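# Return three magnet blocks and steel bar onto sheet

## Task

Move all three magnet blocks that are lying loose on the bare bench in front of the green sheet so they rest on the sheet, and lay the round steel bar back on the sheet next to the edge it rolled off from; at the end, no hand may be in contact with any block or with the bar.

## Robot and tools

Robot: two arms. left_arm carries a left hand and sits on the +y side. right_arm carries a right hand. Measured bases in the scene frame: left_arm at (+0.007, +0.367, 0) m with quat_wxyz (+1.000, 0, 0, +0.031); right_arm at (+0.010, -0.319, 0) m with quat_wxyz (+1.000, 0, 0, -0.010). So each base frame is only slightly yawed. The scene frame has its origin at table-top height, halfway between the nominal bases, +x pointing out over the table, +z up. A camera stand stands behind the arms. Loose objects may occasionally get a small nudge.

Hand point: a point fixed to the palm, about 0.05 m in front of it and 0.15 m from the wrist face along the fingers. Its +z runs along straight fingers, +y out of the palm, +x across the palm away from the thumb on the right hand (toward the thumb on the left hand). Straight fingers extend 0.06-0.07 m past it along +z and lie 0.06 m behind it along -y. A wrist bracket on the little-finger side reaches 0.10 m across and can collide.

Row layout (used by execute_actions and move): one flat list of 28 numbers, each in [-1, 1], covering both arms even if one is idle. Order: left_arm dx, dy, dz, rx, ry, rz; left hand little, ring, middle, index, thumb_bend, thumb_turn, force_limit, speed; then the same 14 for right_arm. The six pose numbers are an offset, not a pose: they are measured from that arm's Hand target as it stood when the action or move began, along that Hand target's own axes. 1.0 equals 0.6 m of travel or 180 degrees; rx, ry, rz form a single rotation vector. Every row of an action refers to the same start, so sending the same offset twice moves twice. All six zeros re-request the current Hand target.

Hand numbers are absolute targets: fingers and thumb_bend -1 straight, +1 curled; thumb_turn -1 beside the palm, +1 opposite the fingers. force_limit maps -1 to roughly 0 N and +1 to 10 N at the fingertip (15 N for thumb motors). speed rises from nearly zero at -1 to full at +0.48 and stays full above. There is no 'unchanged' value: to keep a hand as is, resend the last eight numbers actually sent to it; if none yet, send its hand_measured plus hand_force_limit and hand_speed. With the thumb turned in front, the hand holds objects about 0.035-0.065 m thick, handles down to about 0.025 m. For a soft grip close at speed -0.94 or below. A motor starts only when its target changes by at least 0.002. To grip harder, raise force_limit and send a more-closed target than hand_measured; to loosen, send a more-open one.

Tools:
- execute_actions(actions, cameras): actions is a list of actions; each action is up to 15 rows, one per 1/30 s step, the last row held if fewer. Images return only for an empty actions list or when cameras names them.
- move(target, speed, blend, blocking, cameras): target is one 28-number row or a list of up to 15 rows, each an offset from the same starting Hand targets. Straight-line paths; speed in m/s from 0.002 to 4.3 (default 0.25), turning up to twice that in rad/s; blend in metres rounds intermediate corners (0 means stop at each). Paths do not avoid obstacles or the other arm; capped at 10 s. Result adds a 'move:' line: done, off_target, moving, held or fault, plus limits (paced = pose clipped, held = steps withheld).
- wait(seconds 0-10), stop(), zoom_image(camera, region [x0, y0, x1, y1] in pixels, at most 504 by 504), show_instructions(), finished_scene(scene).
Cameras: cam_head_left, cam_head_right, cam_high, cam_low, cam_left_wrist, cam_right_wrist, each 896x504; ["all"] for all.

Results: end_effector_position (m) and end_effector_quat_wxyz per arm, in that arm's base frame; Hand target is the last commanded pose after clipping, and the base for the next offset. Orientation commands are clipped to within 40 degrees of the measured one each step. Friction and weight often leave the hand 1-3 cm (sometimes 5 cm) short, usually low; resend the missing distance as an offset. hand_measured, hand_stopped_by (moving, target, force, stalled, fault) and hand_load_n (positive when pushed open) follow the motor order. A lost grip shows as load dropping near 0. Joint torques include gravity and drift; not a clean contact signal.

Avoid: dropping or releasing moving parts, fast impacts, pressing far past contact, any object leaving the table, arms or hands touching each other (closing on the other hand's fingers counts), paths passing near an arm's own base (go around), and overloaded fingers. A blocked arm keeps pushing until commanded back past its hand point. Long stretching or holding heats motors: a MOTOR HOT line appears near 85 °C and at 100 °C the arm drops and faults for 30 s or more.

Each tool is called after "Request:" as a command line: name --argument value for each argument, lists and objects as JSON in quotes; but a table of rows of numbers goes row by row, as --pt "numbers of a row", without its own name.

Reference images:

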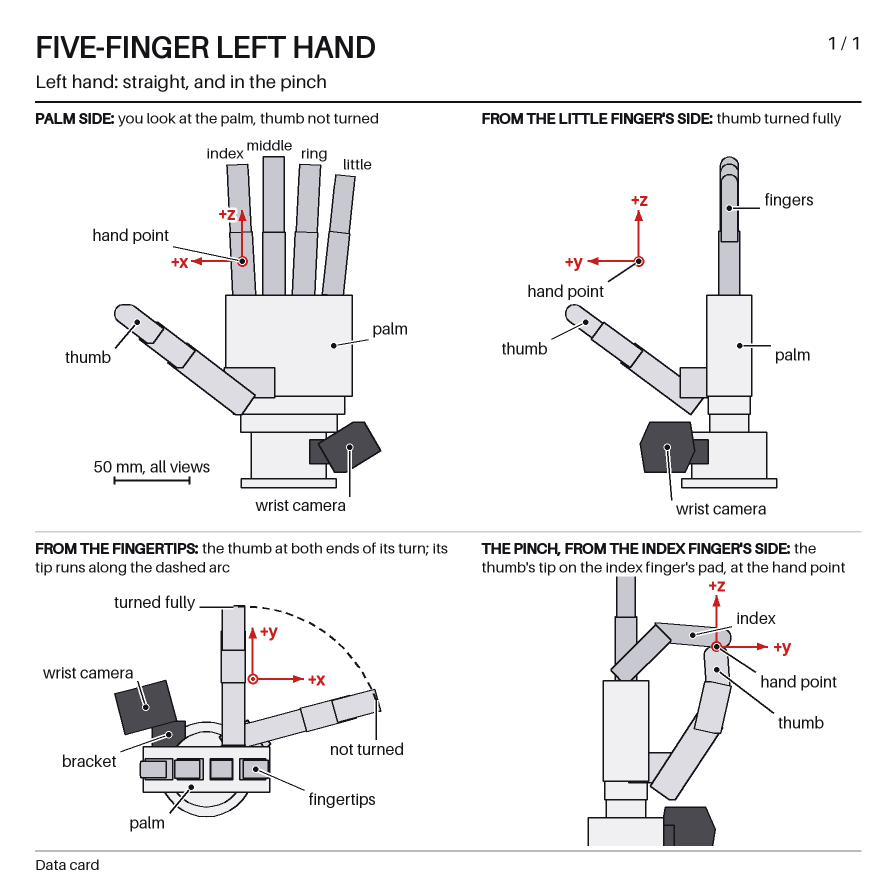

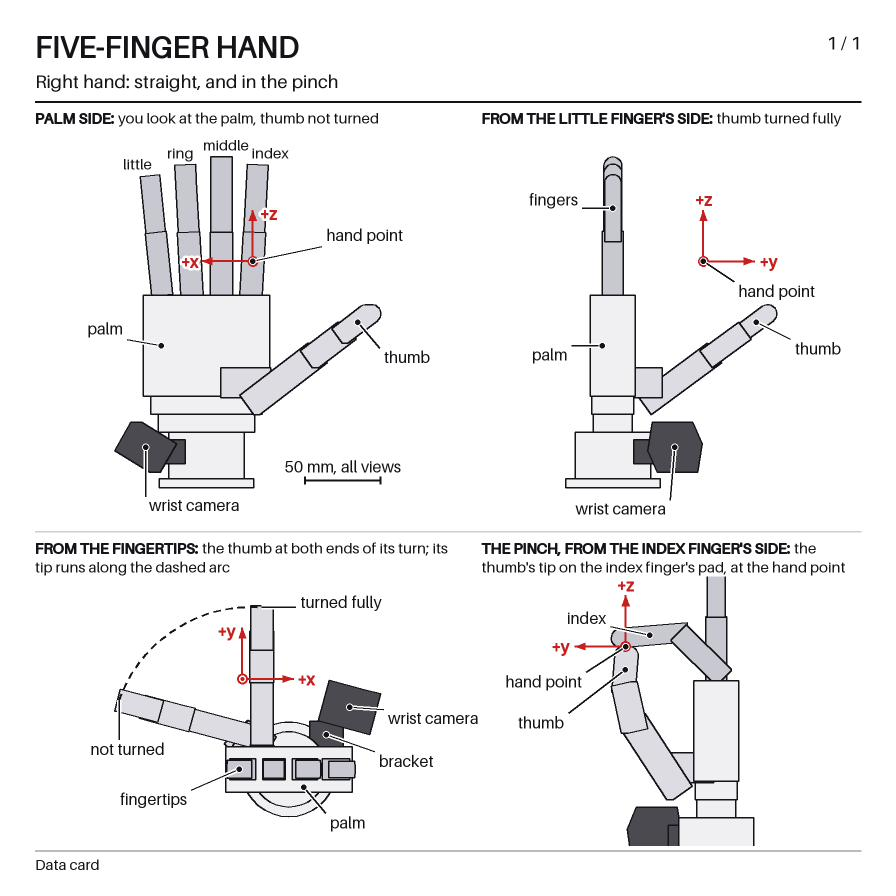

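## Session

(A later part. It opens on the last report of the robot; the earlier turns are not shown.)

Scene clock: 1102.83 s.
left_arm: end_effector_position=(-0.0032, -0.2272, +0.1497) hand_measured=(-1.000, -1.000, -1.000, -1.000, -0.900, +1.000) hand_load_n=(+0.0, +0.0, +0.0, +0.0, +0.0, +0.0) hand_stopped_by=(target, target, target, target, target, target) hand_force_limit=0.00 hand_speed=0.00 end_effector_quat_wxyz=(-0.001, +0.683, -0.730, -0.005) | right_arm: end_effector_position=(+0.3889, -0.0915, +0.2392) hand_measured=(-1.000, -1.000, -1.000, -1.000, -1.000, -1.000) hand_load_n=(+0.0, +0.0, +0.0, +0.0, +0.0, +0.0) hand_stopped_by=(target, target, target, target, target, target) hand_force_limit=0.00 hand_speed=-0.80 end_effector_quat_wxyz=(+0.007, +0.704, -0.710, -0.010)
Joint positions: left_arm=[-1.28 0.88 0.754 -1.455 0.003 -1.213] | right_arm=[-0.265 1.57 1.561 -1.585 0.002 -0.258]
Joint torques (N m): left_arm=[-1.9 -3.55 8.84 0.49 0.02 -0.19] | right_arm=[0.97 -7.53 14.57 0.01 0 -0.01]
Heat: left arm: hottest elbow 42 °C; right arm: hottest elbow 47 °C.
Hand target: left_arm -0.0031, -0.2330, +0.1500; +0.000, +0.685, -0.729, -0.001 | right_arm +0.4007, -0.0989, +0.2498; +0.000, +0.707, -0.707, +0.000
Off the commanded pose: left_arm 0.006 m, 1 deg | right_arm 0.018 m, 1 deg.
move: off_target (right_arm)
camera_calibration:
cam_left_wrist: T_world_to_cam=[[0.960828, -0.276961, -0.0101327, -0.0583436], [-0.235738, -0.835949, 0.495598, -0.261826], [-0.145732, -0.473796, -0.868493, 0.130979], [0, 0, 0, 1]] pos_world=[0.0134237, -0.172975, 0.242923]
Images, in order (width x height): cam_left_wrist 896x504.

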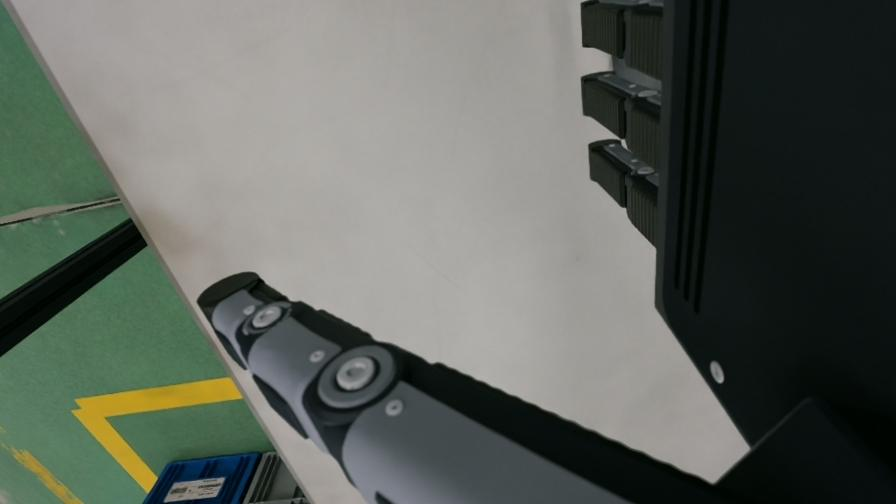

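Request:
move --pt "0 0 0.1133 0 0 0 -1 -1 -1 -1 -0.9 1 0 0 0 0 0 0 0 0 -1 -1 -1 -1 -1 -1 0 -0.8" --pt "0 -0.19 0.1133 0 0 0 -1 -1 -1 -1 -0.9 1 0 0 0 0 0 0 0 0 -1 -1 -1 -1 -1 -1 0 -0.8" --speed '[0.15,0.05]' --cameras '["cam_left_wrist","cam_head_right","cam_high","cam_low"]'

Request:
zoom_image --camera "cam_high" --region '[480, 180, 620, 300]'

Scene clock: 1117.00 s.
left_arm: end_effector_position=(+0.0927, -0.2223, +0.0683) hand_measured=(-1.000, -1.000, -1.000, -1.000, -0.900, +1.000) hand_load_n=(+0.0, +0.0, +0.0, +0.0, +0.0, +0.0) hand_stopped_by=(target, target, target, target, target, target) hand_force_limit=0.00 hand_speed=0.00 end_effector_quat_wxyz=(-0.003, +0.686, -0.727, -0.026) | right_arm: end_effector_position=(+0.3889, -0.0915, +0.2392) hand_measured=(-1.000, -1.000, -1.000, -1.000, -1.000, -1.000) hand_load_n=(+0.0, +0.0, +0.0, +0.0, +0.0, +0.0) hand_stopped_by=(target, target, target, target, target, target) hand_force_limit=0.00 hand_speed=-0.80 end_effector_quat_wxyz=(+0.007, +0.704, -0.710, -0.010)
Joint positions: left_arm=[-0.899 1.123 0.673 -1.174 -0.001 -0.842] | right_arm=[-0.265 1.57 1.561 -1.585 0.002 -0.258]
Joint torques (N m): left_arm=[-0.44 -5.66 11.37 0.35 0.1 0.11] | right_arm=[0.91 -7.65 14.58 0.03 0.01 0.01]
Heat: left arm: hottest elbow 42 °C; right arm: hottest elbow 47 °C.
Hand target: left_arm +0.1106, -0.2400, +0.0820; +0.000, +0.685, -0.729, -0.001 | right_arm +0.4007, -0.0989, +0.2498; +0.000, +0.707, -0.707, +0.000
Off the commanded pose: left_arm 0.029 m, 3 deg | right_arm 0.018 m, 1 deg.
move: off_target (left_arm, right_arm)
camera_calibration:
cam_left_wrist: T_world_to_cam=[[0.962838, -0.266439, -0.0441904, -0.145442], [-0.214691, -0.854335, 0.473307, -0.199209], [-0.163861, -0.446231, -0.879788, 0.0851328], [0, 0, 0, 1]] pos_world=[0.111219, -0.170954, 0.162759]
Images, in order (width x height): cam_head_right 896x504, cam_high 896x504, cam_low 896x504, cam_left_wrist 896x504.

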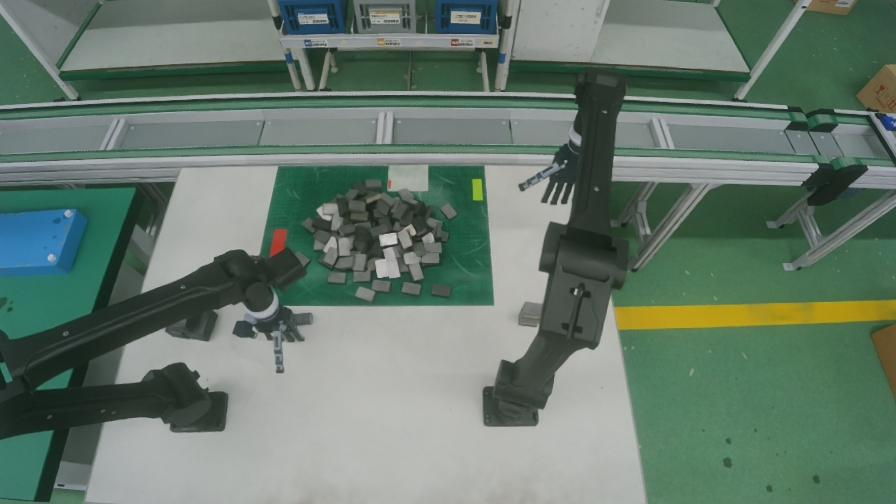

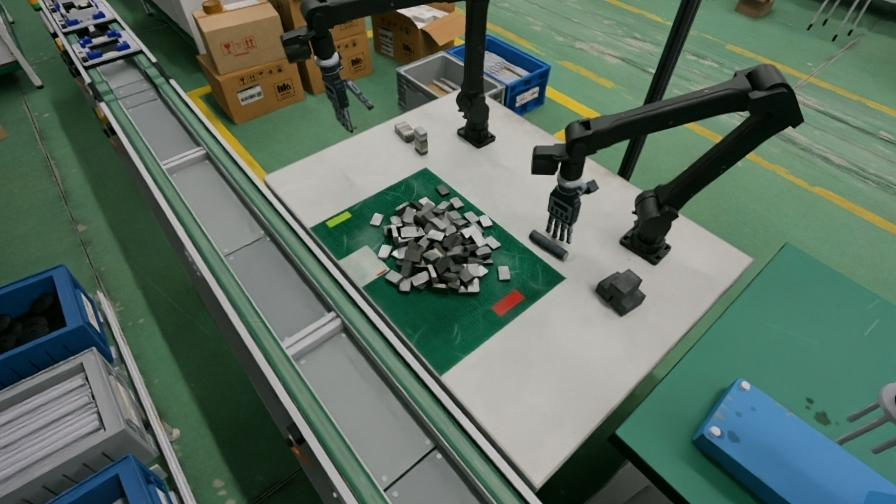

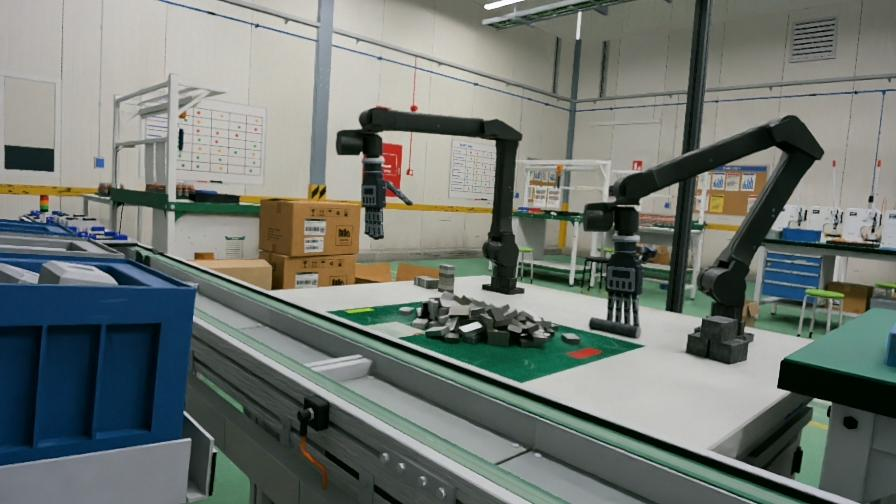

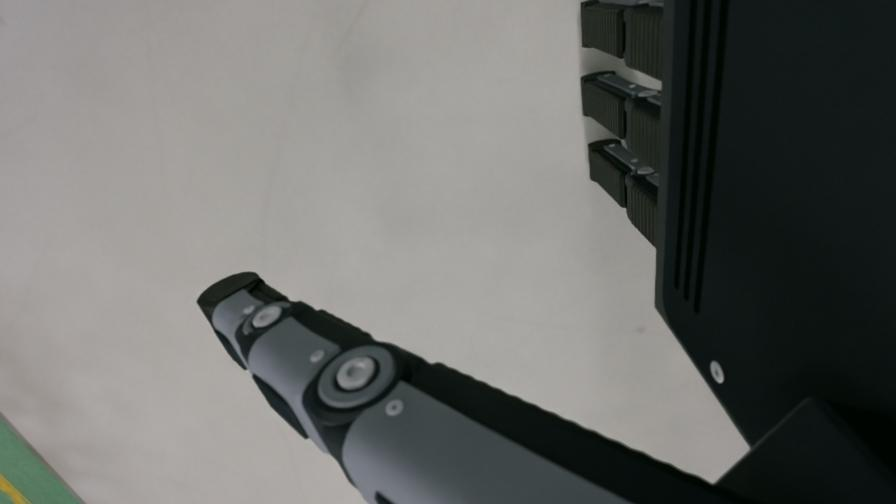

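Scaled by 3.600 from the camera's 896x504 image, which has a finer 1280x720 frame.

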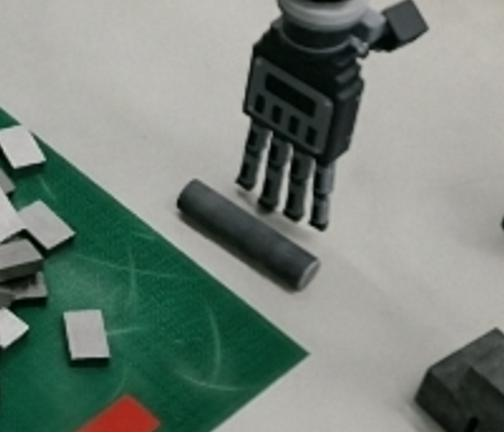

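Request:
move --pt "0 -0.02 -0.02 0 0 0 -1 -1 -1 -1 -0.9 1 0 0 0 0 0 0 0 0 -1 -1 -1 -1 -1 -1 0 -0.8" --pt "0 -0.125 -0.02 0 0 0 -1 -1 -1 -1 -0.9 1 0 0 0 0 0 0 0 0 -1 -1 -1 -1 -1 -1 0 -0.8" --speed '[0.1,0.04]' --cameras '["cam_left_wrist","cam_head_right","cam_high","cam_low"]'

Request:
zoom_image --camera "cam_high" --region '[480, 180, 620, 300]'

Request:
zoom_image --camera "cam_low" --region '[560, 260, 720, 380]'

Scene clock: 1139.13 s.
left_arm: end_effector_position=(+0.1643, -0.2307, +0.0818) hand_measured=(-1.000, -1.000, -1.000, -1.000, -0.900, +1.000) hand_load_n=(+0.0, +0.0, -0.5, +0.0, +0.0, +0.0) hand_stopped_by=(target, target, target, target, target, target) hand_force_limit=0.00 hand_speed=0.00 end_effector_quat_wxyz=(+0.002, +0.686, -0.727, -0.026) | right_arm: end_effector_position=(+0.3889, -0.0915, +0.2392) hand_measured=(-1.000, -1.000, -1.000, -1.000, -1.000, -1.000) hand_load_n=(+0.0, +0.0, +0.0, +0.0, +0.0, +0.0) hand_stopped_by=(target, target, target, target, target, target) hand_force_limit=0.00 hand_speed=-0.80 end_effector_quat_wxyz=(+0.007, +0.704, -0.710, -0.010)
Joint positions: left_arm=[-0.731 1.266 0.823 -1.179 0 -0.674] | right_arm=[-0.265 1.57 1.561 -1.585 0.002 -0.258]
Joint torques (N m): left_arm=[-0.67 -7.47 11.34 0.35 0.05 0.12] | right_arm=[0.73 -7.53 14.58 -0.01 -0.01 0]
Heat: left arm: hottest elbow 45 °C; right arm: hottest elbow 47 °C.
Hand target: left_arm +0.1855, -0.2447, +0.0940; +0.000, +0.685, -0.729, +0.000 | right_arm +0.4007, -0.0989, +0.2498; +0.000, +0.707, -0.707, +0.000
Off the commanded pose: left_arm 0.028 m, 3 deg | right_arm 0.018 m, 1 deg.
move: off_target (left_arm, right_arm)
camera_calibration:
cam_left_wrist: T_world_to_cam=[[0.9625, -0.266953, -0.0482758, -0.215727], [-0.211857, -0.850812, 0.480869, -0.19774], [-0.169443, -0.452609, -0.875462, 0.104165], [0, 0, 0, 1]] pos_world=[0.183394, -0.178683, 0.175865]
Images, in order (width x height): cam_head_right 896x504, cam_high 896x504, cam_low 896x504, cam_left_wrist 896x504.

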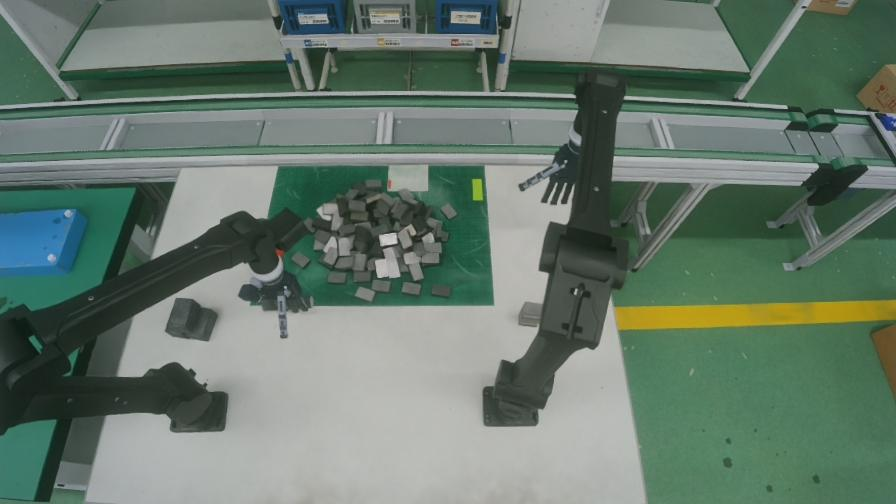

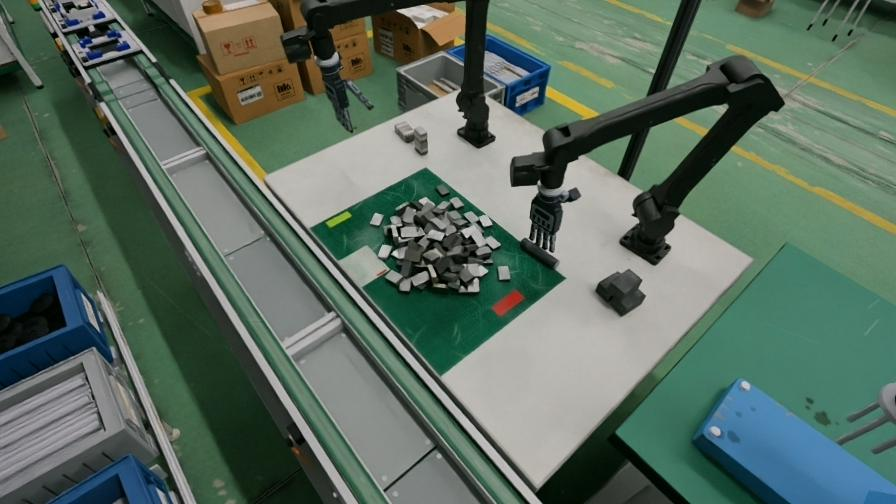

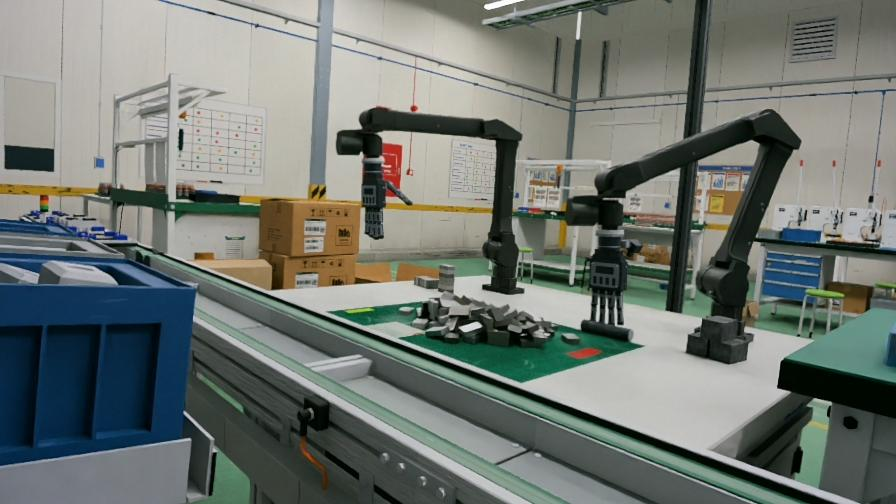

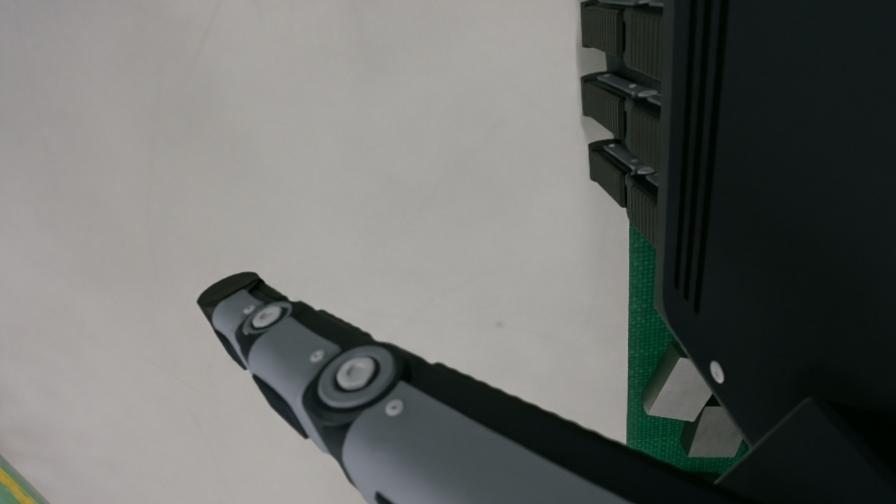

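Scaled by 3.600 from the camera's 896x504 image, which has a finer 1280x720 frame.

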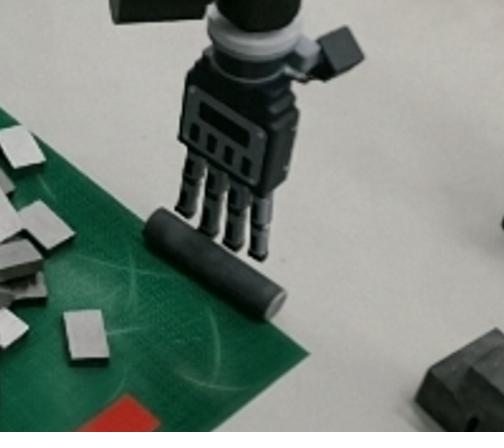

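Scaled by 3.150 from the camera's 896x504 image, which has a finer 1280x720 frame.

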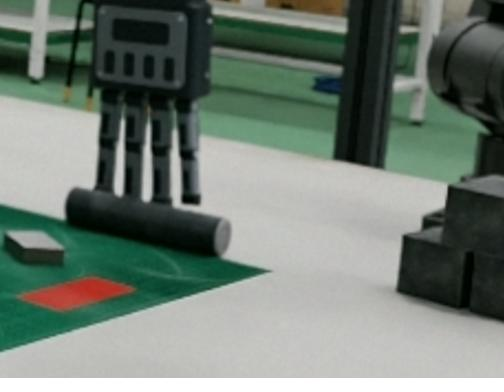

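Request:
move --pt "0 -0.035 0 0 0 0 -1 -1 -1 -1 -0.9 1 0 0 0 0 0 0 0 0 -1 -1 -1 -1 -1 -1 0 -0.8" --speed '[0.03]' --cameras '["cam_high"]'

Request:
zoom_image --camera "cam_high" --region '[480, 180, 620, 300]'

Scene clock: 1147.23 s.
left_arm: end_effector_position=(+0.1846, -0.2330, +0.0822) hand_measured=(-1.000, -1.000, -1.000, -1.000, -0.900, +1.000) hand_load_n=(+0.0, +0.0, +0.0, +0.0, +0.0, +0.5) hand_stopped_by=(target, target, target, target, target, target) hand_force_limit=0.00 hand_speed=0.00 end_effector_quat_wxyz=(+0.003, +0.687, -0.727, -0.025) | right_arm: end_effector_position=(+0.3889, -0.0915, +0.2392) hand_measured=(-1.000, -1.000, -1.000, -1.000, -1.000, -1.000) hand_load_n=(+0.0, +0.0, +0.0, +0.0, +0.0, +0.0) hand_stopped_by=(target, target, target, target, target, target) hand_force_limit=0.00 hand_speed=-0.80 end_effector_quat_wxyz=(+0.007, +0.704, -0.710, -0.010)
Joint positions: left_arm=[-0.694 1.312 0.863 -1.174 0.001 -0.637] | right_arm=[-0.265 1.57 1.561 -1.585 0.002 -0.258]
Joint torques (N m): left_arm=[-0.67 -7.94 11.45 0.34 0.03 0.13] | right_arm=[0.85 -7.47 14.57 -0.01 0.01 0]
Heat: left arm: hottest elbow 44 °C; right arm: hottest elbow 47 °C.
Hand target: left_arm +0.2064, -0.2461, +0.0940; +0.000, +0.685, -0.729, +0.000 | right_arm +0.4007, -0.0989, +0.2498; +0.000, +0.707, -0.707, +0.000
Off the commanded pose: left_arm 0.028 m, 3 deg | right_arm 0.018 m, 1 deg.
move: off_target (left_arm, right_arm)
Images, in order (width x height): cam_high 896x504.

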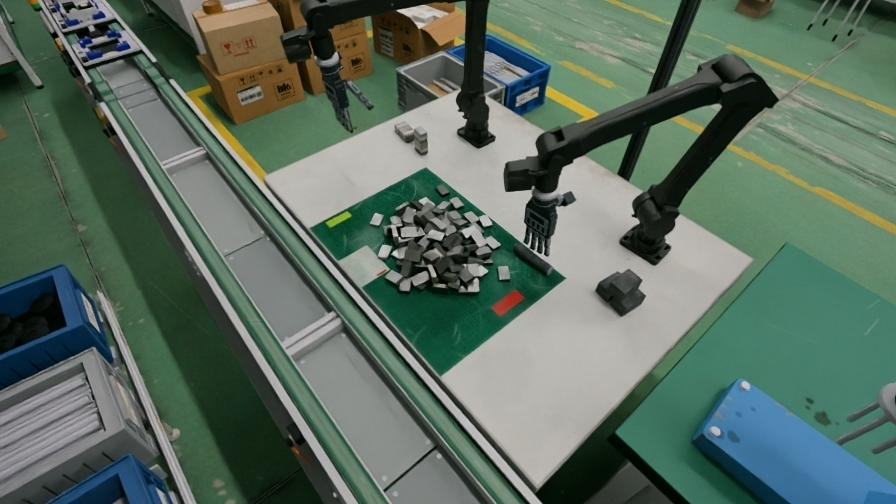

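Scaled by 3.600 from the camera's 896x504 image, which has a finer 1280x720 frame.

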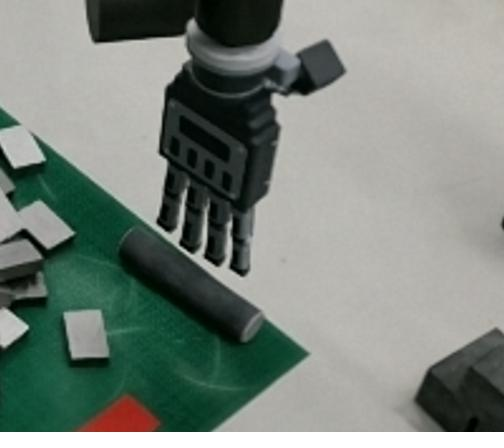

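Request:
move --pt "0 0.1 -0.02 0 0 0 -1 -1 -1 -1 -0.9 1 0 0 0 0 0 0 0 0 -1 -1 -1 -1 -1 -1 0 -0.8" --pt "0 0.25 -0.2 0 0 0 -1 -1 -1 -1 -0.9 1 0 0 0 0 0 0 0 0 -1 -1 -1 -1 -1 -1 0 -0.8" --speed '[0.1,0.25]' --blend '[0.03,0]' --cameras '["cam_head_left","cam_head_right","cam_high","cam_low"]'

Request:
zoom_image --camera "cam_head_right" --region '[240, 240, 500, 360]'

Request:
zoom_image --camera "cam_high" --region '[400, 150, 620, 300]'

Scene clock: 1156.33 s.
left_arm: end_effector_position=(+0.0514, -0.2240, +0.1939) hand_measured=(-1.000, -1.000, -1.000, -1.000, -0.900, +1.000) hand_load_n=(+0.0, +0.0, +0.0, +0.0, +0.0, +0.0) hand_stopped_by=(target, target, target, target, target, target) hand_force_limit=0.00 hand_speed=0.00 end_effector_quat_wxyz=(-0.003, +0.683, -0.730, -0.022) | right_arm: end_effector_position=(+0.3889, -0.0915, +0.2392) hand_measured=(-1.000, -1.000, -1.000, -1.000, -1.000, -1.000) hand_load_n=(+0.0, +0.0, +0.0, +0.0, +0.0, +0.0) hand_stopped_by=(target, target, target, target, target, target) hand_force_limit=0.00 hand_speed=-0.80 end_effector_quat_wxyz=(+0.007, +0.704, -0.710, -0.010)
Joint positions: left_arm=[-1.043 0.953 0.907 -1.569 0.004 -0.976] | right_arm=[-0.265 1.57 1.561 -1.585 0.002 -0.258]
Joint torques (N m): left_arm=[-1.96 -5.01 12.41 -0.46 0.02 -0.19] | right_arm=[1.03 -7.71 14.57 0.03 0 0.01]
Heat: left arm: hottest elbow 45 °C; right arm: hottest elbow 47 °C.
Hand target: left_arm +0.0567, -0.2368, +0.2139; +0.000, +0.685, -0.729, -0.001 | right_arm +0.4007, -0.0989, +0.2498; +0.000, +0.707, -0.707, +0.000
Off the commanded pose: left_arm 0.024 m, 2 deg | right_arm 0.018 m, 1 deg.
move: off_target (left_arm, right_arm)
Images, in order (width x height): cam_head_left 896x504, cam_head_right 896x504, cam_high 896x504, cam_low 896x504.

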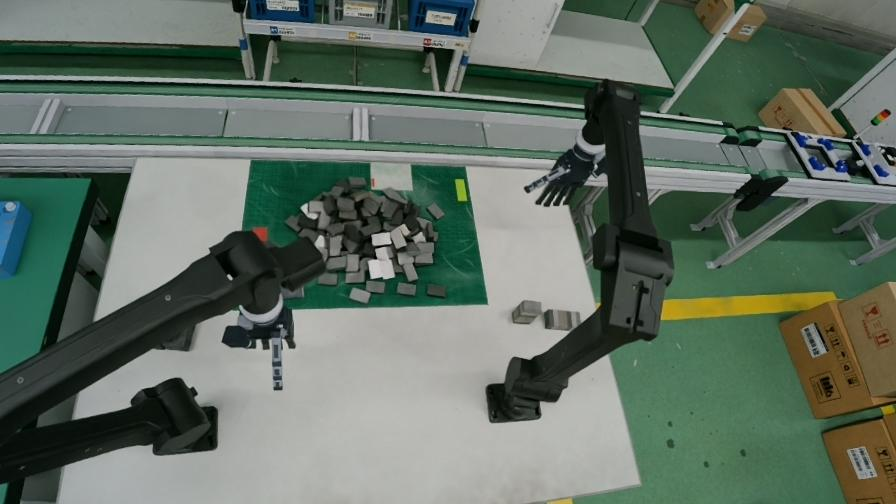

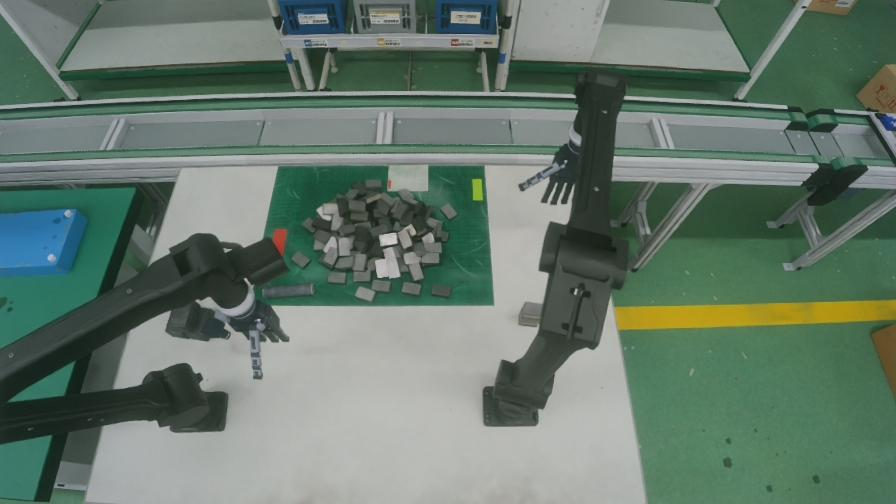

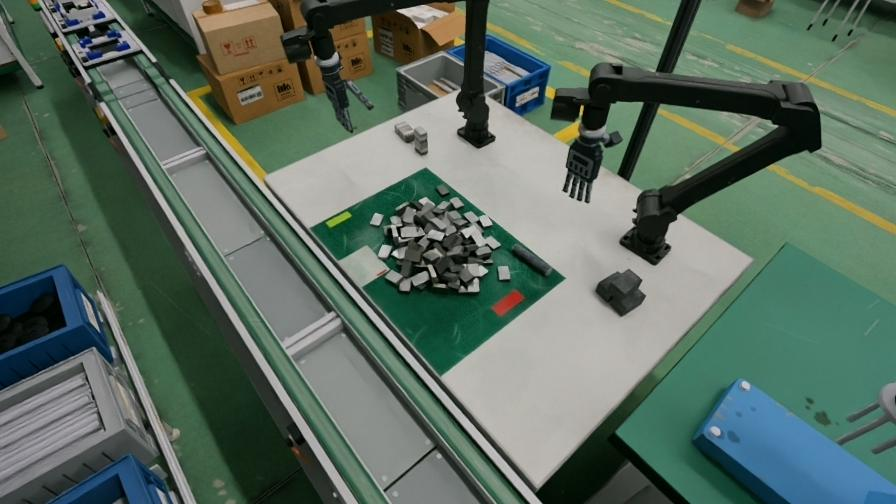

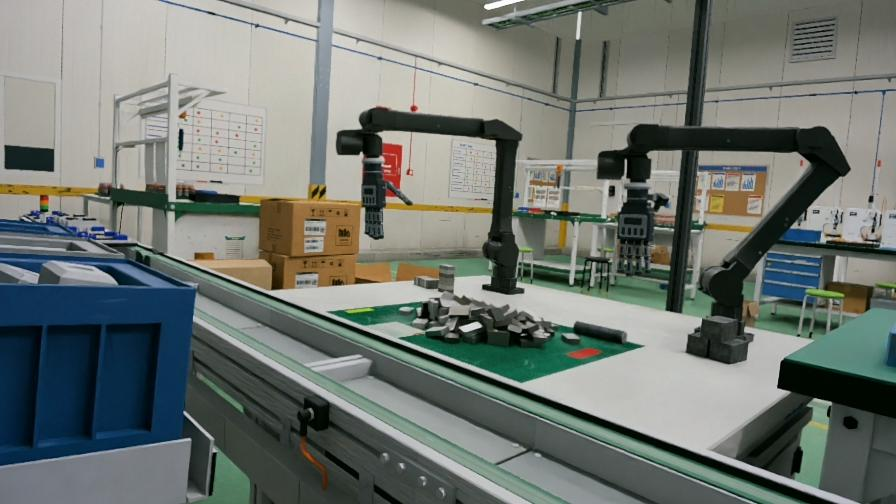

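Scaled by 1.938 from the camera's 896x504 image, which has a finer 1280x720 frame.

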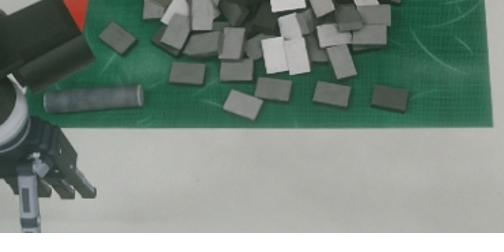

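Scaled by 2.291 from the camera's 896x504 image, which has a finer 1280x720 frame.

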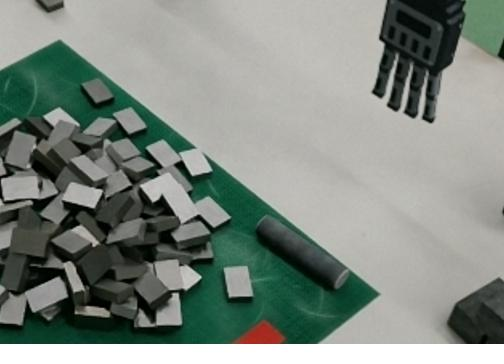

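Request:
finished_scene --scene 1

The scene is finished: the task was done.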